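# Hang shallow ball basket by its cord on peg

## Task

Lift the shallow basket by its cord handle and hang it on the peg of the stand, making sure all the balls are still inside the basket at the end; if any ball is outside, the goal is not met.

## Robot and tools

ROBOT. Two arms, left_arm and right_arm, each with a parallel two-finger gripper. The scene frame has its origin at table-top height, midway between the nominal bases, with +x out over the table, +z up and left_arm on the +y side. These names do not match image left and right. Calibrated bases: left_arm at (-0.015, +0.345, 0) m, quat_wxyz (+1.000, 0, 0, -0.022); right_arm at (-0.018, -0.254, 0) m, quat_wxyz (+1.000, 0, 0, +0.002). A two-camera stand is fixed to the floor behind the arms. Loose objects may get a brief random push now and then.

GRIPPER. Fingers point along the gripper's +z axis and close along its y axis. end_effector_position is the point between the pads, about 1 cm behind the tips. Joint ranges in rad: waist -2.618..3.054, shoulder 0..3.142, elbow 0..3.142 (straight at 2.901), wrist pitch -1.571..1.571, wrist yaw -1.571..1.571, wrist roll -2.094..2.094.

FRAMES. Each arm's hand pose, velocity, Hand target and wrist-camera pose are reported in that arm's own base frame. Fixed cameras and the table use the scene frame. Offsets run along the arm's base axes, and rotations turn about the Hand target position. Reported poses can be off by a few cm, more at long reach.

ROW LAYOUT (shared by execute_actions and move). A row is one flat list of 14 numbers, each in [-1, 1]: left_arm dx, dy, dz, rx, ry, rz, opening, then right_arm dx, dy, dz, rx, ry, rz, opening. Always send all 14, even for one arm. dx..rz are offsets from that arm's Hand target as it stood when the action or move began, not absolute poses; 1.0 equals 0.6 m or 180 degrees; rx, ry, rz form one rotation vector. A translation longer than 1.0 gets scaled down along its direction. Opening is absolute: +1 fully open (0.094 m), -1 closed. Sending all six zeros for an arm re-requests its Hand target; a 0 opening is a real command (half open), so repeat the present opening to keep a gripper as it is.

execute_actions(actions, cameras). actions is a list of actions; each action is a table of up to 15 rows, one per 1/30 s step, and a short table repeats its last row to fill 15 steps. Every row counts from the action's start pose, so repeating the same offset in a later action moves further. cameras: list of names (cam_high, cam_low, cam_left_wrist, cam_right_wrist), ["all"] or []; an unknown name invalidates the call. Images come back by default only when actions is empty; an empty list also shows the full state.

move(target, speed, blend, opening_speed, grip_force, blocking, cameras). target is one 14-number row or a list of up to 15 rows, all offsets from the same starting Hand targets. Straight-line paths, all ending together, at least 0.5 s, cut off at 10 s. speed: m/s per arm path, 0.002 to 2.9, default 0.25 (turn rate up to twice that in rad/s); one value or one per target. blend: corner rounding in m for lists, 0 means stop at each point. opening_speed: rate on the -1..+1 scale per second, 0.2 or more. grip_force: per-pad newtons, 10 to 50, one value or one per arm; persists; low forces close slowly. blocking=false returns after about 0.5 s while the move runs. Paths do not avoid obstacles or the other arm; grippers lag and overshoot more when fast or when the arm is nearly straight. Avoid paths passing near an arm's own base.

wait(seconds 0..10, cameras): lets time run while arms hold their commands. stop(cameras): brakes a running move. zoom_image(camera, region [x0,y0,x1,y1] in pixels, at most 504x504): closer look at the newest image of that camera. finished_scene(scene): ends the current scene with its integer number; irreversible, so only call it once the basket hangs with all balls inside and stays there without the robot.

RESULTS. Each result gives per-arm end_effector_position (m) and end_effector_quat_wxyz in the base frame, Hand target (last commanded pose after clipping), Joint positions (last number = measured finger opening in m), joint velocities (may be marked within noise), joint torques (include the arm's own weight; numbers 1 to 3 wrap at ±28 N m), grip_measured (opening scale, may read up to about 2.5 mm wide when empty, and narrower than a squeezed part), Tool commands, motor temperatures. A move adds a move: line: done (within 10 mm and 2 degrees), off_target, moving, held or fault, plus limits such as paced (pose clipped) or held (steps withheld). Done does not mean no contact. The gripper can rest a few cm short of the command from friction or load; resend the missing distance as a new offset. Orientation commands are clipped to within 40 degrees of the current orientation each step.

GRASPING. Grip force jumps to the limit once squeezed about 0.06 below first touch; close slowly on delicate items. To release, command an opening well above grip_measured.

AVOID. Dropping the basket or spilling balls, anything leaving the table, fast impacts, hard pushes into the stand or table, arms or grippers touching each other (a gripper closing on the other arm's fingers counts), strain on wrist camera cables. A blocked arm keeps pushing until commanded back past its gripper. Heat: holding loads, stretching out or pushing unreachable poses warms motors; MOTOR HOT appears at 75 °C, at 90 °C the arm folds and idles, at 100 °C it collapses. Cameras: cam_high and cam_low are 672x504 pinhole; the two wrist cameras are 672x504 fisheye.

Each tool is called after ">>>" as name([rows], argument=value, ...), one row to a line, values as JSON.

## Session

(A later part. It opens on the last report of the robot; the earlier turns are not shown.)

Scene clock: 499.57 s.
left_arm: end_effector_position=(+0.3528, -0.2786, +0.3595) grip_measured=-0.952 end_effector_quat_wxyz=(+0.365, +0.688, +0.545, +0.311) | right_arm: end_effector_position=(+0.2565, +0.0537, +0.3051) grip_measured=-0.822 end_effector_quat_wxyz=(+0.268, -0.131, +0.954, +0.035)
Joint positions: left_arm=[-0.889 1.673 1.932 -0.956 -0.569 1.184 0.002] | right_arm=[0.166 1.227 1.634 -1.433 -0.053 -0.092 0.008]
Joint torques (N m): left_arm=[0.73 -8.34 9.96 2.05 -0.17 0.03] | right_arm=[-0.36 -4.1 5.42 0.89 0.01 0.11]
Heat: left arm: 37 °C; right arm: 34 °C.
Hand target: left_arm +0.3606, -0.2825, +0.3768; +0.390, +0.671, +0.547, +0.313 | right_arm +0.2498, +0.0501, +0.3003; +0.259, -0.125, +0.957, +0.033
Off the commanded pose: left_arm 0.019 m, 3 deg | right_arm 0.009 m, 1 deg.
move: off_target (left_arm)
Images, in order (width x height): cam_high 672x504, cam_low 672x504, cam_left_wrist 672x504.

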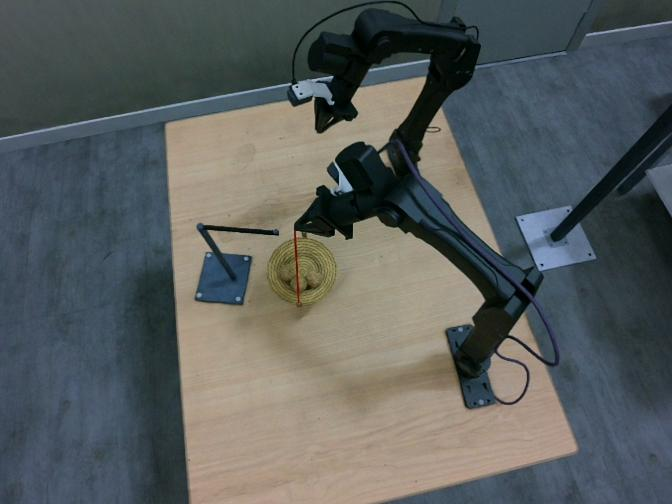

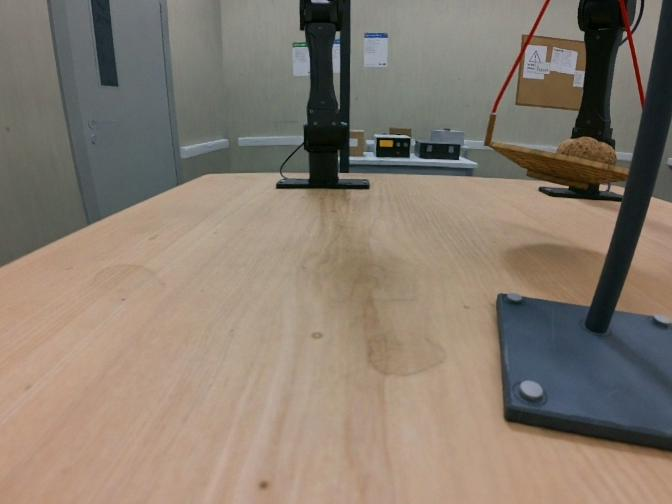

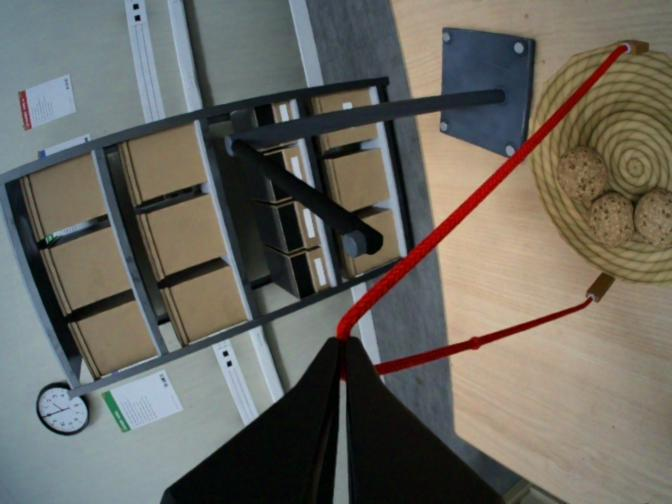

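>>> move(target=[0.1075,-0.042,0.006,0,0,0,-1,0,0,0,0,0,0,-0.82], speed=0.03, cameras=["cam_low","cam_left_wrist","cam_high"])

>>> zoom_image(camera="cam_high", region=[180, 180, 420, 360])

Scene clock: 509.23 s.
left_arm: end_effector_position=(+0.4198, -0.3073, +0.3748) grip_measured=-0.952 end_effector_quat_wxyz=(+0.384, +0.677, +0.546, +0.312) | right_arm: end_effector_position=(+0.2565, +0.0537, +0.3051) grip_measured=-0.822 end_effector_quat_wxyz=(+0.268, -0.131, +0.954, +0.035)
Joint positions: left_arm=[-0.801 1.963 2.338 -0.996 -0.5 1.244 0.002] | right_arm=[0.166 1.227 1.634 -1.433 -0.053 -0.092 0.008]
Joint torques (N m): left_arm=[0.72 -10.54 9.4 1.84 -0.11 0.02] | right_arm=[-0.34 -4.1 5.41 0.89 0.02 0.11]
Heat: left arm: 38 °C; right arm: 34 °C.
Hand target: left_arm +0.4251, -0.3077, +0.3805; +0.390, +0.671, +0.547, +0.314 | right_arm +0.2498, +0.0501, +0.3003; +0.259, -0.125, +0.957, +0.033
Off the commanded pose: left_arm 0.008 m, 1 deg | right_arm 0.009 m, 1 deg.
move: done
Images, in order (width x height): cam_high 672x504, cam_low 672x504, cam_left_wrist 672x504.

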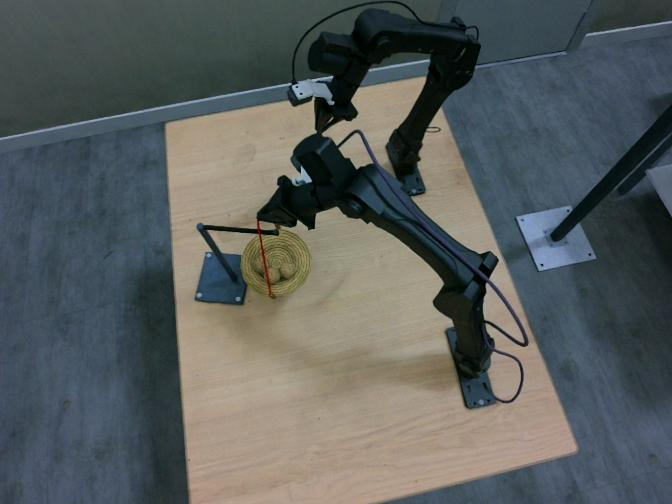

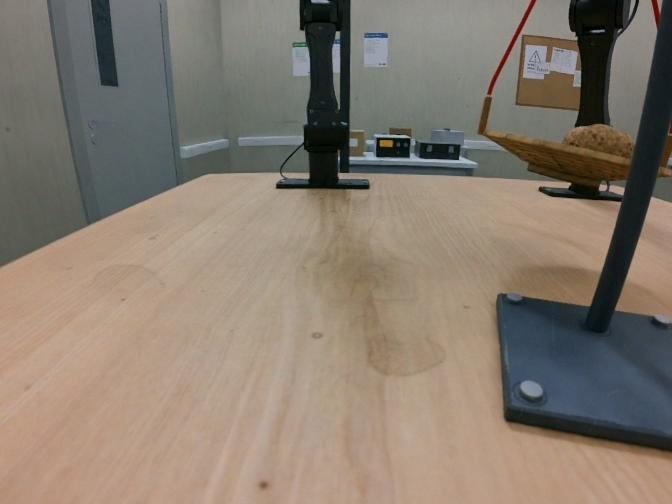

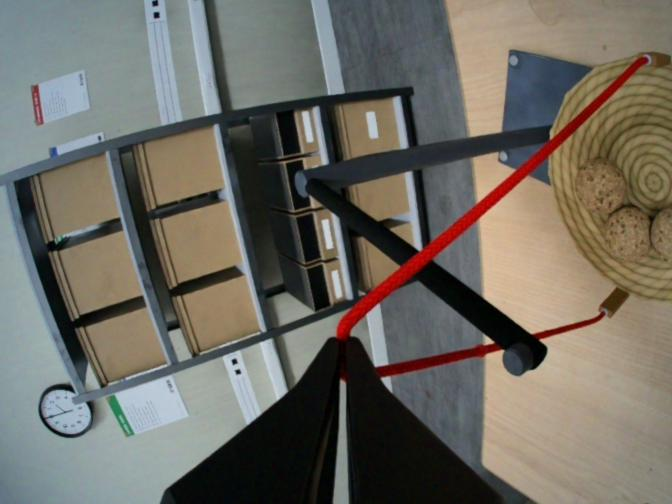

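Scaled by 2.100 from the camera's 672x504 image, which has a finer 960x720 frame.

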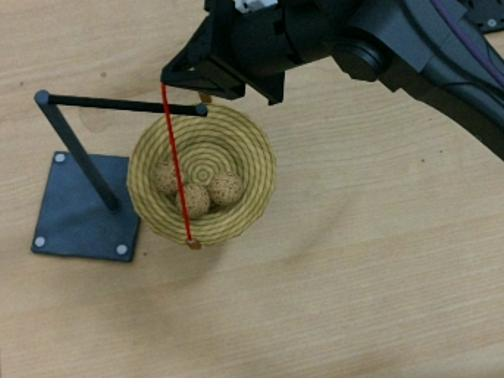

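>>> move(target=[-0.005,-0.016,-0.06,0,0,0,-1,0,0,0,0,0,0,-0.82], speed=0.025, cameras=["cam_low","cam_left_wrist","cam_high"])

>>> zoom_image(camera="cam_left_wrist", region=[290, 240, 570, 450])

Scene clock: 517.87 s.
left_arm: end_effector_position=(+0.4281, -0.3170, +0.3278) grip_measured=-0.952 end_effector_quat_wxyz=(+0.366, +0.685, +0.547, +0.314) | right_arm: end_effector_position=(+0.2565, +0.0537, +0.3051) grip_measured=-0.822 end_effector_quat_wxyz=(+0.268, -0.131, +0.954, +0.035)
Joint positions: left_arm=[-0.806 1.94 2.119 -0.84 -0.512 1.243 0.002] | right_arm=[0.166 1.227 1.634 -1.433 -0.053 -0.092 0.008]
Joint torques (N m): left_arm=[-1.01 -16.42 5.75 2.09 -0.17 -0.15] | right_arm=[-0.36 -4.08 5.42 0.89 0 0.11]
Heat: left arm: 38 °C; right arm: 34 °C.
Hand target: left_arm +0.4221, -0.3173, +0.3444; +0.390, +0.671, +0.547, +0.313 | right_arm +0.2498, +0.0501, +0.3003; +0.259, -0.125, +0.957, +0.033
Off the commanded pose: left_arm 0.018 m, 3 deg | right_arm 0.009 m, 1 deg.
move: off_target (left_arm)
Images, in order (width x height): cam_high 672x504, cam_low 672x504, cam_left_wrist 672x504.

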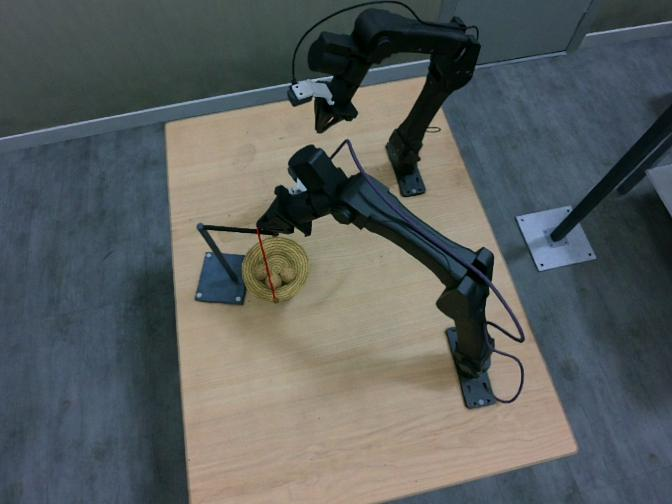

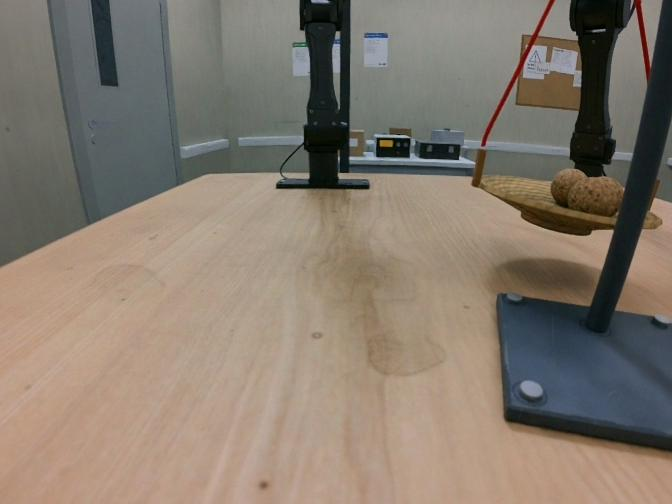

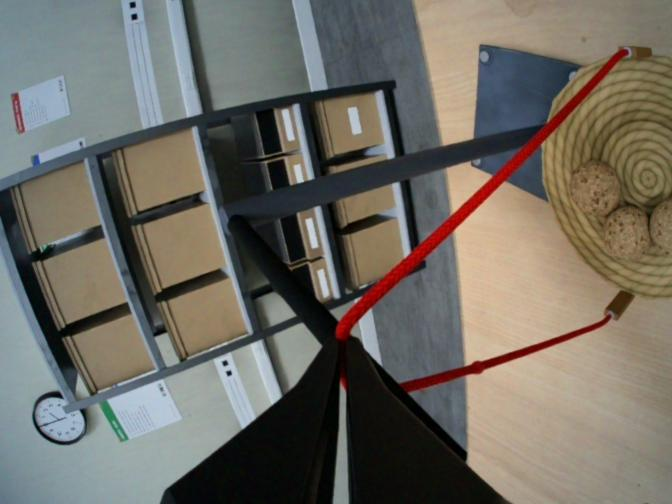

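Scaled by 1.800 from the camera's 672x504 image, which has a finer 960x720 frame.

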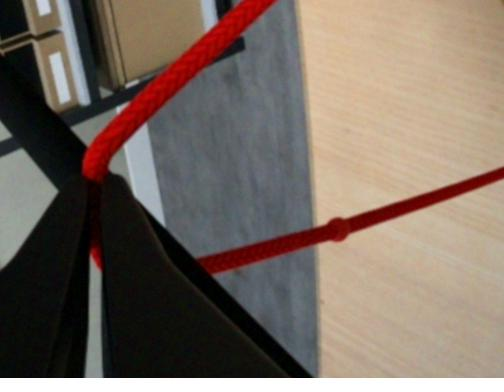

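>>> move(target=[-0.004,-0.008,-0.022,0,0,0,-1,0,0,0,0,0,0,-0.82], speed=0.02, cameras=["cam_low","cam_left_wrist","cam_high"])

>>> zoom_image(camera="cam_left_wrist", region=[290, 240, 570, 450])

>>> zoom_image(camera="cam_high", region=[180, 180, 340, 320])

Scene clock: 522.50 s.
left_arm: end_effector_position=(+0.4277, -0.3185, +0.3255) grip_measured=-0.952 end_effector_quat_wxyz=(+0.376, +0.674, +0.548, +0.322) | right_arm: end_effector_position=(+0.2565, +0.0537, +0.3051) grip_measured=-0.822 end_effector_quat_wxyz=(+0.268, -0.131, +0.954, +0.035)
Joint positions: left_arm=[-0.816 1.914 2.046 -0.767 -0.537 1.236 0.002] | right_arm=[0.166 1.227 1.634 -1.433 -0.053 -0.092 0.008]
Joint torques (N m): left_arm=[-1.28 -15.24 5.49 1.94 -0.07 -0.15] | right_arm=[-0.38 -4.11 5.41 0.9 0.01 0.11]
Heat: left arm: 38 °C; right arm: 34 °C.
Hand target: left_arm +0.4197, -0.3220, +0.3312; +0.390, +0.671, +0.547, +0.314 | right_arm +0.2498, +0.0501, +0.3003; +0.259, -0.125, +0.957, +0.033
Off the commanded pose: left_arm 0.010 m, 2 deg | right_arm 0.009 m, 1 deg.
move: done
Images, in order (width x height): cam_high 672x504, cam_low 672x504, cam_left_wrist 672x504.

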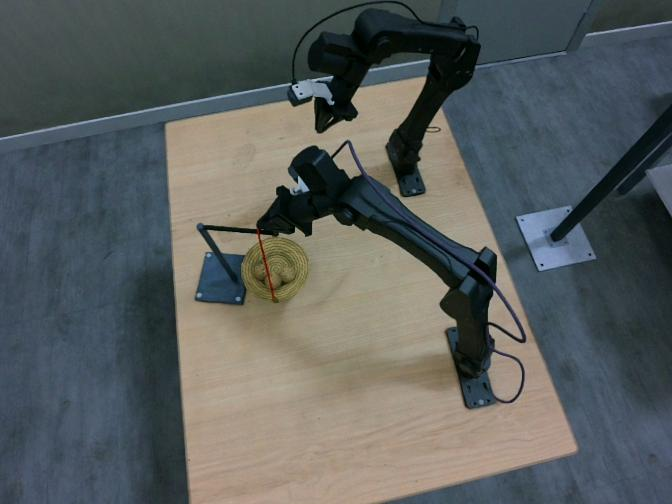

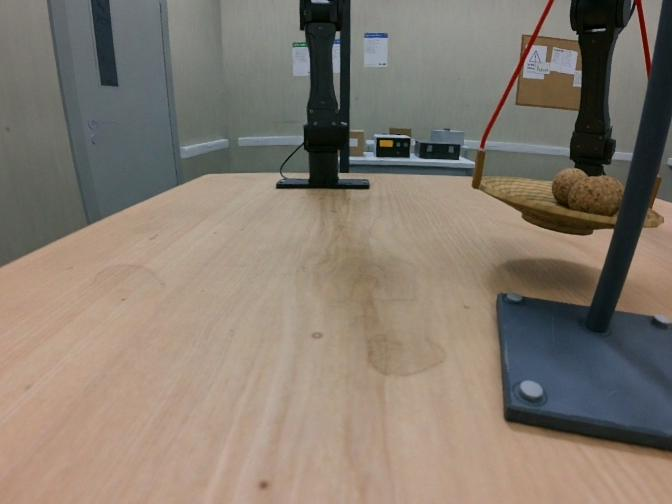

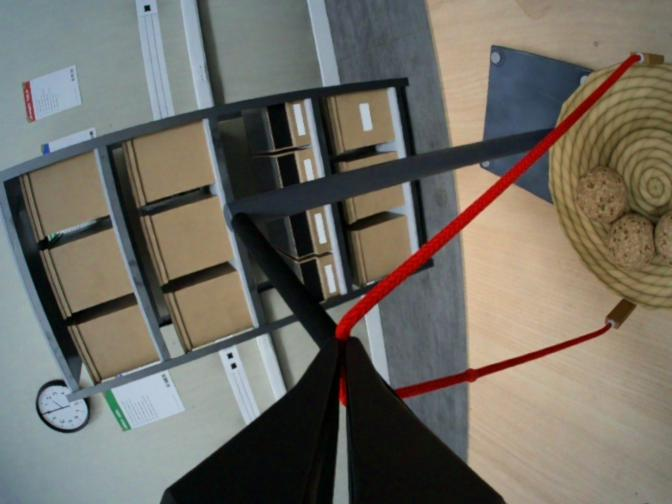

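Scaled by 1.800 from the camera's 672x504 image, which has a finer 960x720 frame.

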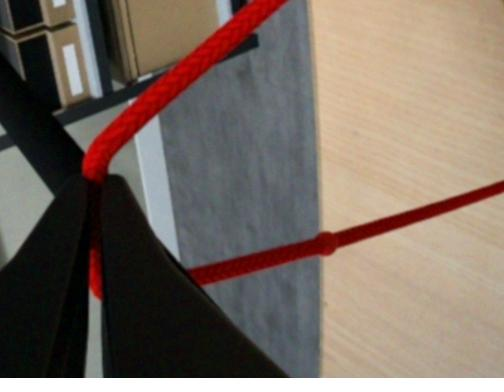

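Scaled by 3.150 from the camera's 672x504 image, which has a finer 960x720 frame.

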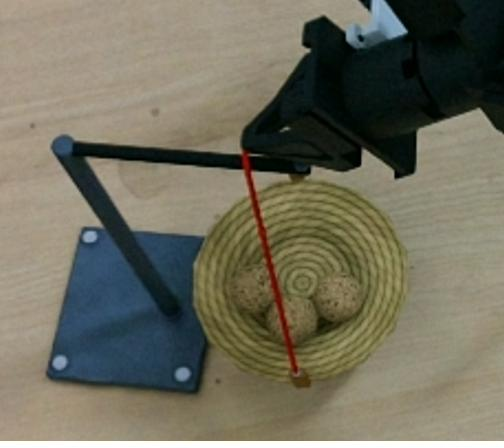

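>>> move(target=[-0.004,-0.01,-0.03,0,0,0,-1,0,0,0,0,0,0,-0.82], speed=0.02, cameras=["cam_low","cam_left_wrist","cam_high"])

>>> zoom_image(camera="cam_left_wrist", region=[290, 240, 570, 450])

>>> zoom_image(camera="cam_high", region=[180, 180, 340, 320])

Scene clock: 527.27 s.
left_arm: end_effector_position=(+0.4274, -0.3246, +0.3214) grip_measured=-0.953 end_effector_quat_wxyz=(+0.394, +0.661, +0.548, +0.327) | right_arm: end_effector_position=(+0.2565, +0.0537, +0.3051) grip_measured=-0.822 end_effector_quat_wxyz=(+0.268, -0.131, +0.954, +0.035)
Joint positions: left_arm=[-0.83 1.889 1.96 -0.664 -0.556 1.23 0.002] | right_arm=[0.166 1.227 1.634 -1.433 -0.053 -0.092 0.008]
Joint torques (N m): left_arm=[-1.36 -14.08 5.23 1.66 0 -0.19] | right_arm=[-0.38 -4.11 5.42 0.9 0.02 0.11]
Heat: left arm: 38 °C; right arm: 34 °C.
Hand target: left_arm +0.4174, -0.3280, +0.3132; +0.390, +0.671, +0.547, +0.314 | right_arm +0.2498, +0.0501, +0.3003; +0.259, -0.125, +0.957, +0.033
Off the commanded pose: left_arm 0.013 m, 2 deg | right_arm 0.009 m, 1 deg.
move: off_target (left_arm)
Images, in order (width x height): cam_high 672x504, cam_low 672x504, cam_left_wrist 672x504.

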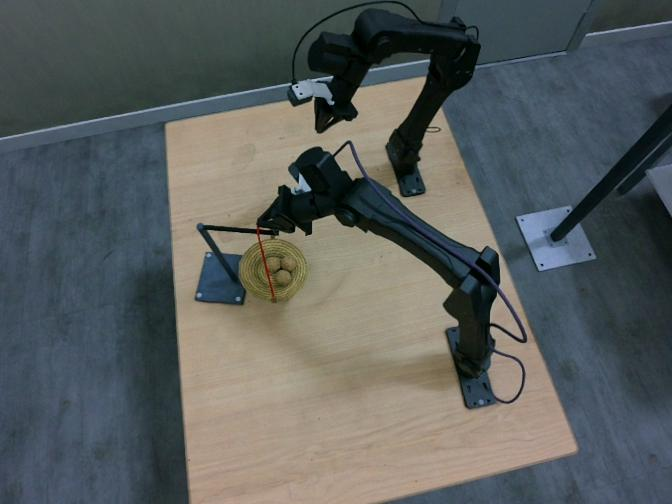

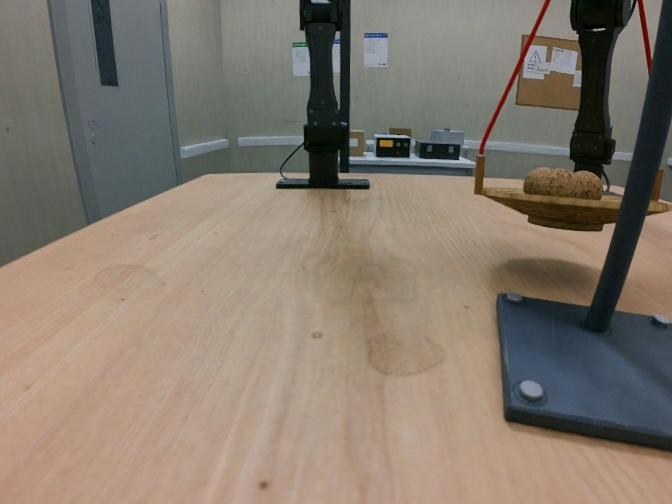

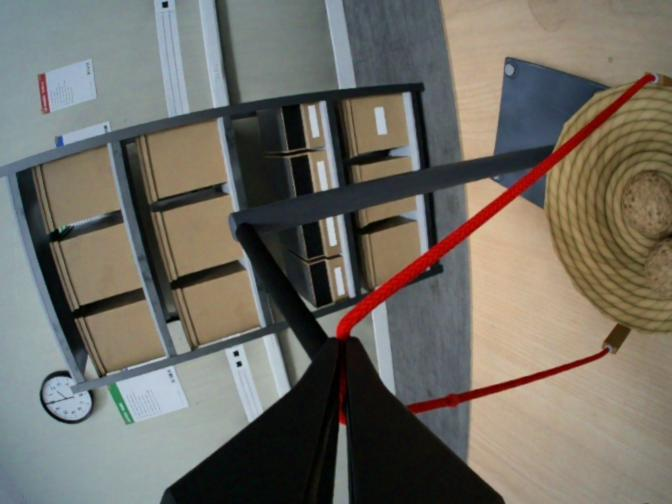

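Scaled by 1.800 from the camera's 672x504 image, which has a finer 960x720 frame.

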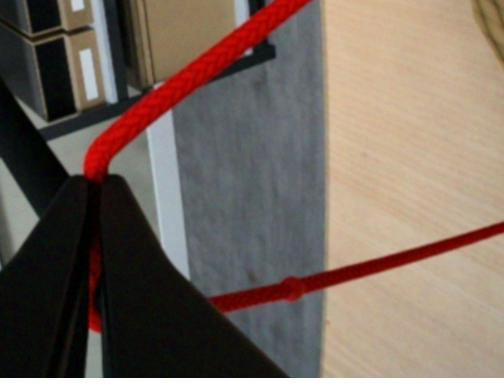

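Scaled by 3.150 from the camera's 672x504 image, which has a finer 960x720 frame.

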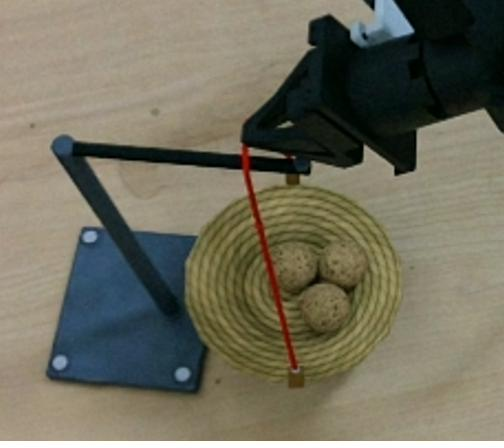

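>>> move(target=[0,-0.004,-0.008,0,0,0,-0.8,0,0,0,0,0,0,-0.82], speed=0.02, opening_speed=0.2, cameras=["cam_low","cam_left_wrist","cam_high"])

>>> zoom_image(camera="cam_left_wrist", region=[290, 240, 570, 450])

>>> zoom_image(camera="cam_high", region=[180, 180, 340, 320])

Scene clock: 538.60 s.
left_arm: end_effector_position=(+0.4245, -0.3310, +0.3157) grip_measured=-0.802 end_effector_quat_wxyz=(+0.399, +0.663, +0.546, +0.322) | right_arm: end_effector_position=(+0.2565, +0.0537, +0.3051) grip_measured=-0.822 end_effector_quat_wxyz=(+0.268, -0.131, +0.954, +0.035)
Joint positions: left_arm=[-0.841 1.886 1.931 -0.636 -0.553 1.223 0.009] | right_arm=[0.166 1.227 1.634 -1.433 -0.053 -0.092 0.008]
Joint torques (N m): left_arm=[-0.65 -13.68 5.98 1.56 -0.05 -0.17] | right_arm=[-0.36 -4.1 5.42 0.9 0.01 0.11]
Heat: left arm: 38 °C; right arm: 34 °C.
Hand target: left_arm +0.4173, -0.3304, +0.3084; +0.390, +0.671, +0.547, +0.314 | right_arm +0.2498, +0.0501, +0.3003; +0.259, -0.125, +0.957, +0.033
Off the commanded pose: left_arm 0.010 m, 2 deg | right_arm 0.009 m, 1 deg.
move: done
Images, in order (width x height): cam_high 672x504, cam_low 672x504, cam_left_wrist 672x504.

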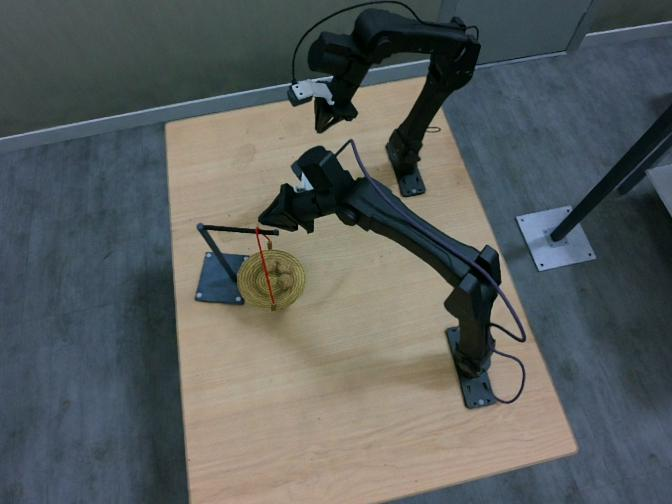

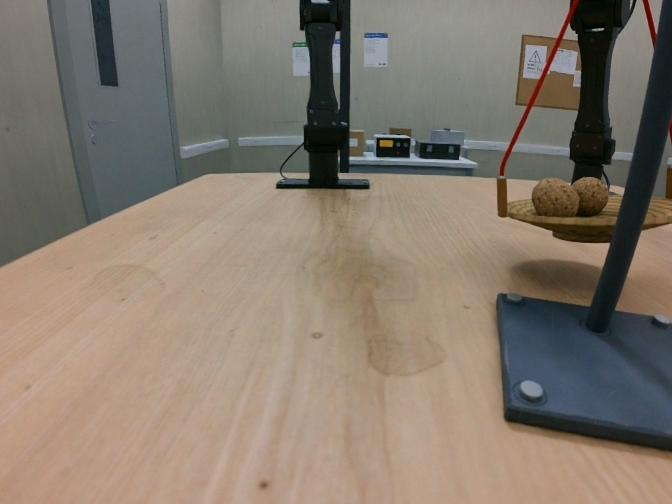

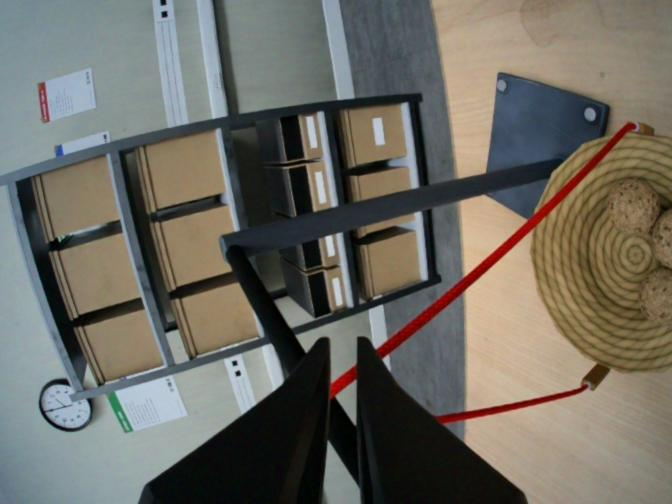

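Scaled by 1.800 from the camera's 672x504 image, which has a finer 960x720 frame.

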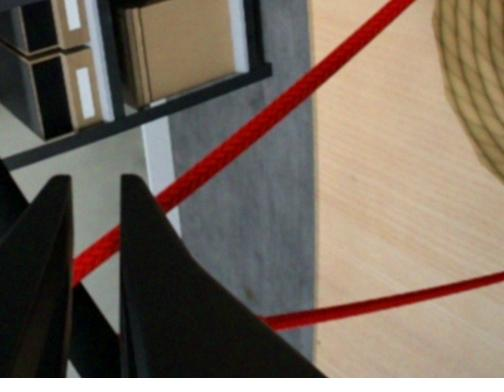

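Scaled by 3.150 from the camera's 672x504 image, which has a finer 960x720 frame.

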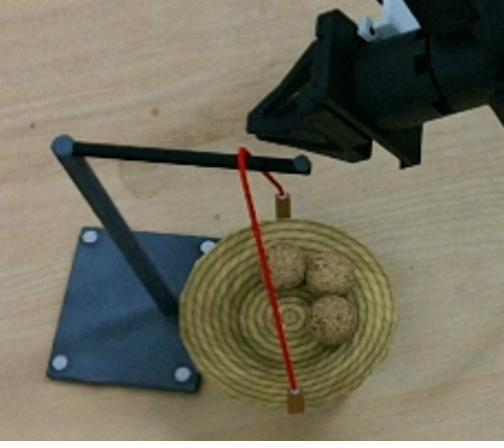

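>>> move([
  [-0.012,-0.02,0.006,0,0,0,-0.8,0,0,0,0,0,0,-0.82],
  [-0.12,-0.0,0.09,0,0,0,-0.8,0,0,0,0,0,0,-0.82],
], speed=[0.03,0.06], blend=[0.005,0], cameras=["cam_low","cam_left_wrist","cam_high"])

>>> zoom_image(camera="cam_high", region=[180, 180, 340, 320])

Scene clock: 546.17 s.
left_arm: end_effector_position=(+0.3519, -0.3384, +0.3414) grip_measured=-0.802 end_effector_quat_wxyz=(+0.375, +0.683, +0.542, +0.313) | right_arm: end_effector_position=(+0.2565, +0.0537, +0.3051) grip_measured=-0.822 end_effector_quat_wxyz=(+0.268, -0.131, +0.954, +0.035)
Joint positions: left_arm=[-0.994 1.823 2.023 -0.915 -0.65 1.111 0.009] | right_arm=[0.166 1.227 1.634 -1.433 -0.053 -0.092 0.008]
Joint torques (N m): left_arm=[-0.61 -14.09 9.06 1.37 -0.3 -0.14] | right_arm=[-0.36 -4.08 5.39 0.89 0.01 0.11]
Heat: left arm: 37 °C; right arm: 34 °C.
Hand target: left_arm +0.3453, -0.3305, +0.3624; +0.390, +0.671, +0.547, +0.314 | right_arm +0.2498, +0.0501, +0.3003; +0.259, -0.125, +0.957, +0.033
Off the commanded pose: left_arm 0.023 m, 2 deg | right_arm 0.009 m, 1 deg.
move: off_target (left_arm)
Images, in order (width x height): cam_high 672x504, cam_low 672x504, cam_left_wrist 672x504.

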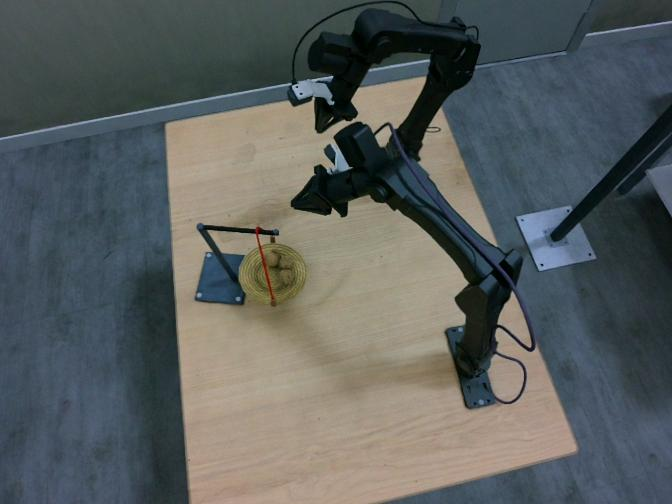

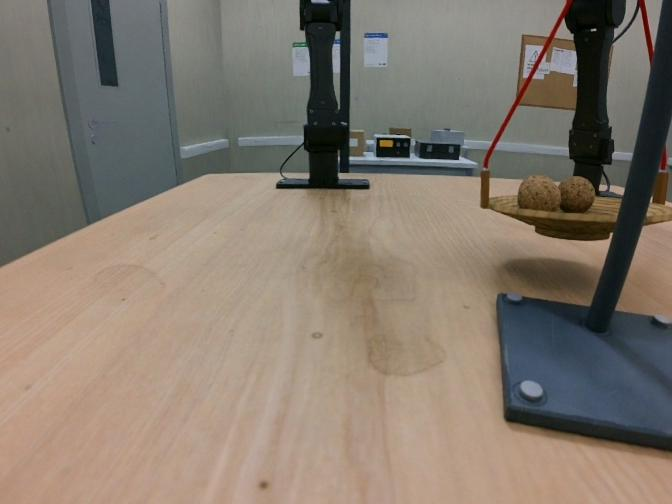

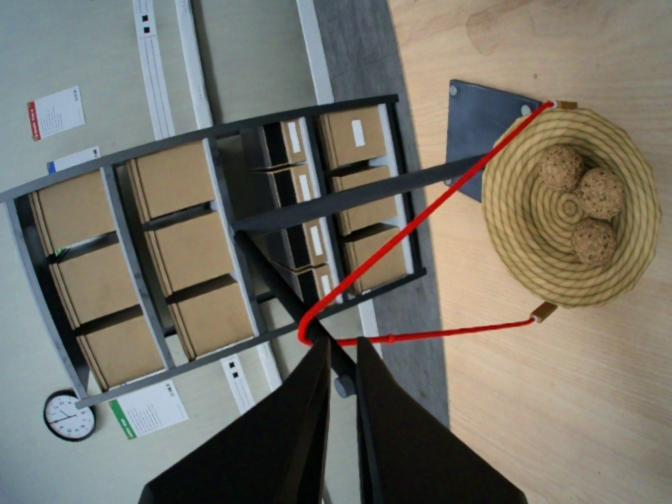

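Scaled by 3.150 from the camera's 672x504 image, which has a finer 960x720 frame.

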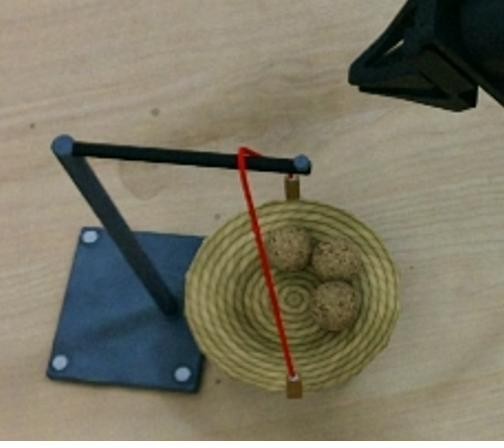

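>>> wait(seconds=2, cameras=["cam_low","cam_high"])

>>> zoom_image(camera="cam_high", region=[180, 180, 340, 320])

Scene clock: 549.47 s.
left_arm: end_effector_position=(+0.3518, -0.3383, +0.3413) grip_measured=-0.802 end_effector_quat_wxyz=(+0.375, +0.683, +0.543, +0.313) | right_arm: end_effector_position=(+0.2565, +0.0537, +0.3051) grip_measured=-0.822 end_effector_quat_wxyz=(+0.268, -0.131, +0.954, +0.035)
Joint positions: left_arm=[-0.994 1.823 2.023 -0.916 -0.65 1.11 0.009] | right_arm=[0.166 1.227 1.634 -1.433 -0.053 -0.092 0.008]
Joint torques (N m): left_arm=[-0.61 -14.08 9.09 1.37 -0.31 -0.14] | right_arm=[-0.35 -4.11 5.42 0.89 0.01 0.1]
Heat: left arm: 37 °C; right arm: 34 °C.
Hand target: left_arm +0.3453, -0.3305, +0.3623; +0.390, +0.671, +0.547, +0.313 | right_arm +0.2498, +0.0501, +0.3003; +0.259, -0.125, +0.957, +0.033
Tool commands: left_gripper/opening=-0.8 right_gripper/opening=-0.82
Off the commanded pose: left_arm 0.023 m, 2 deg | right_arm 0.009 m, 1 deg.
wait: 2.00 s; at rest from the start
Images, in order (width x height): cam_high 672x504, cam_low 672x504.

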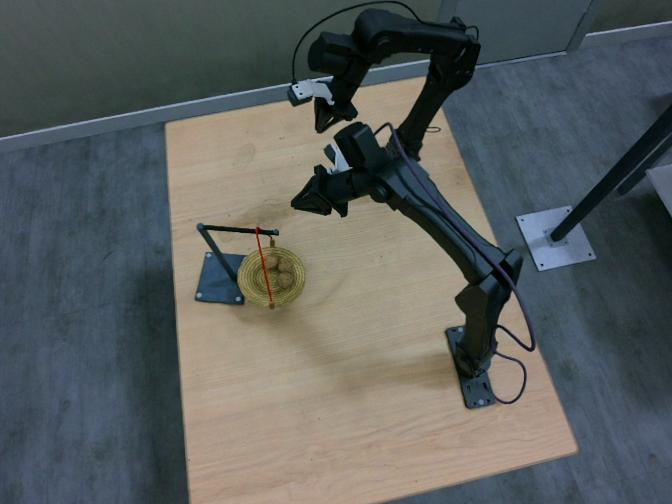

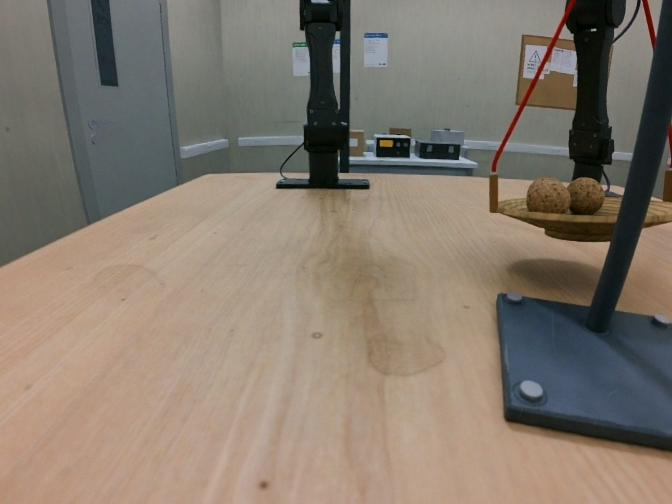

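Scaled by 3.150 from the camera's 672x504 image, which has a finer 960x720 frame.

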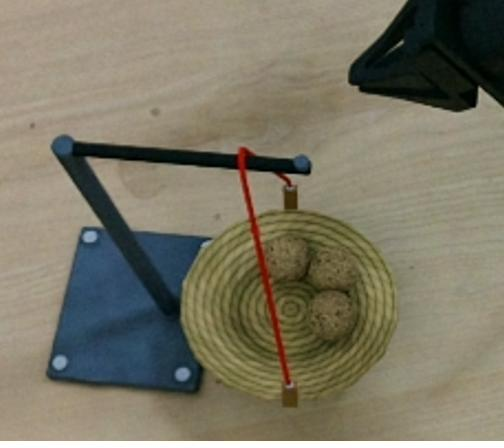

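>>> finished_scene(scene=1)

The scene is finished: the task was done.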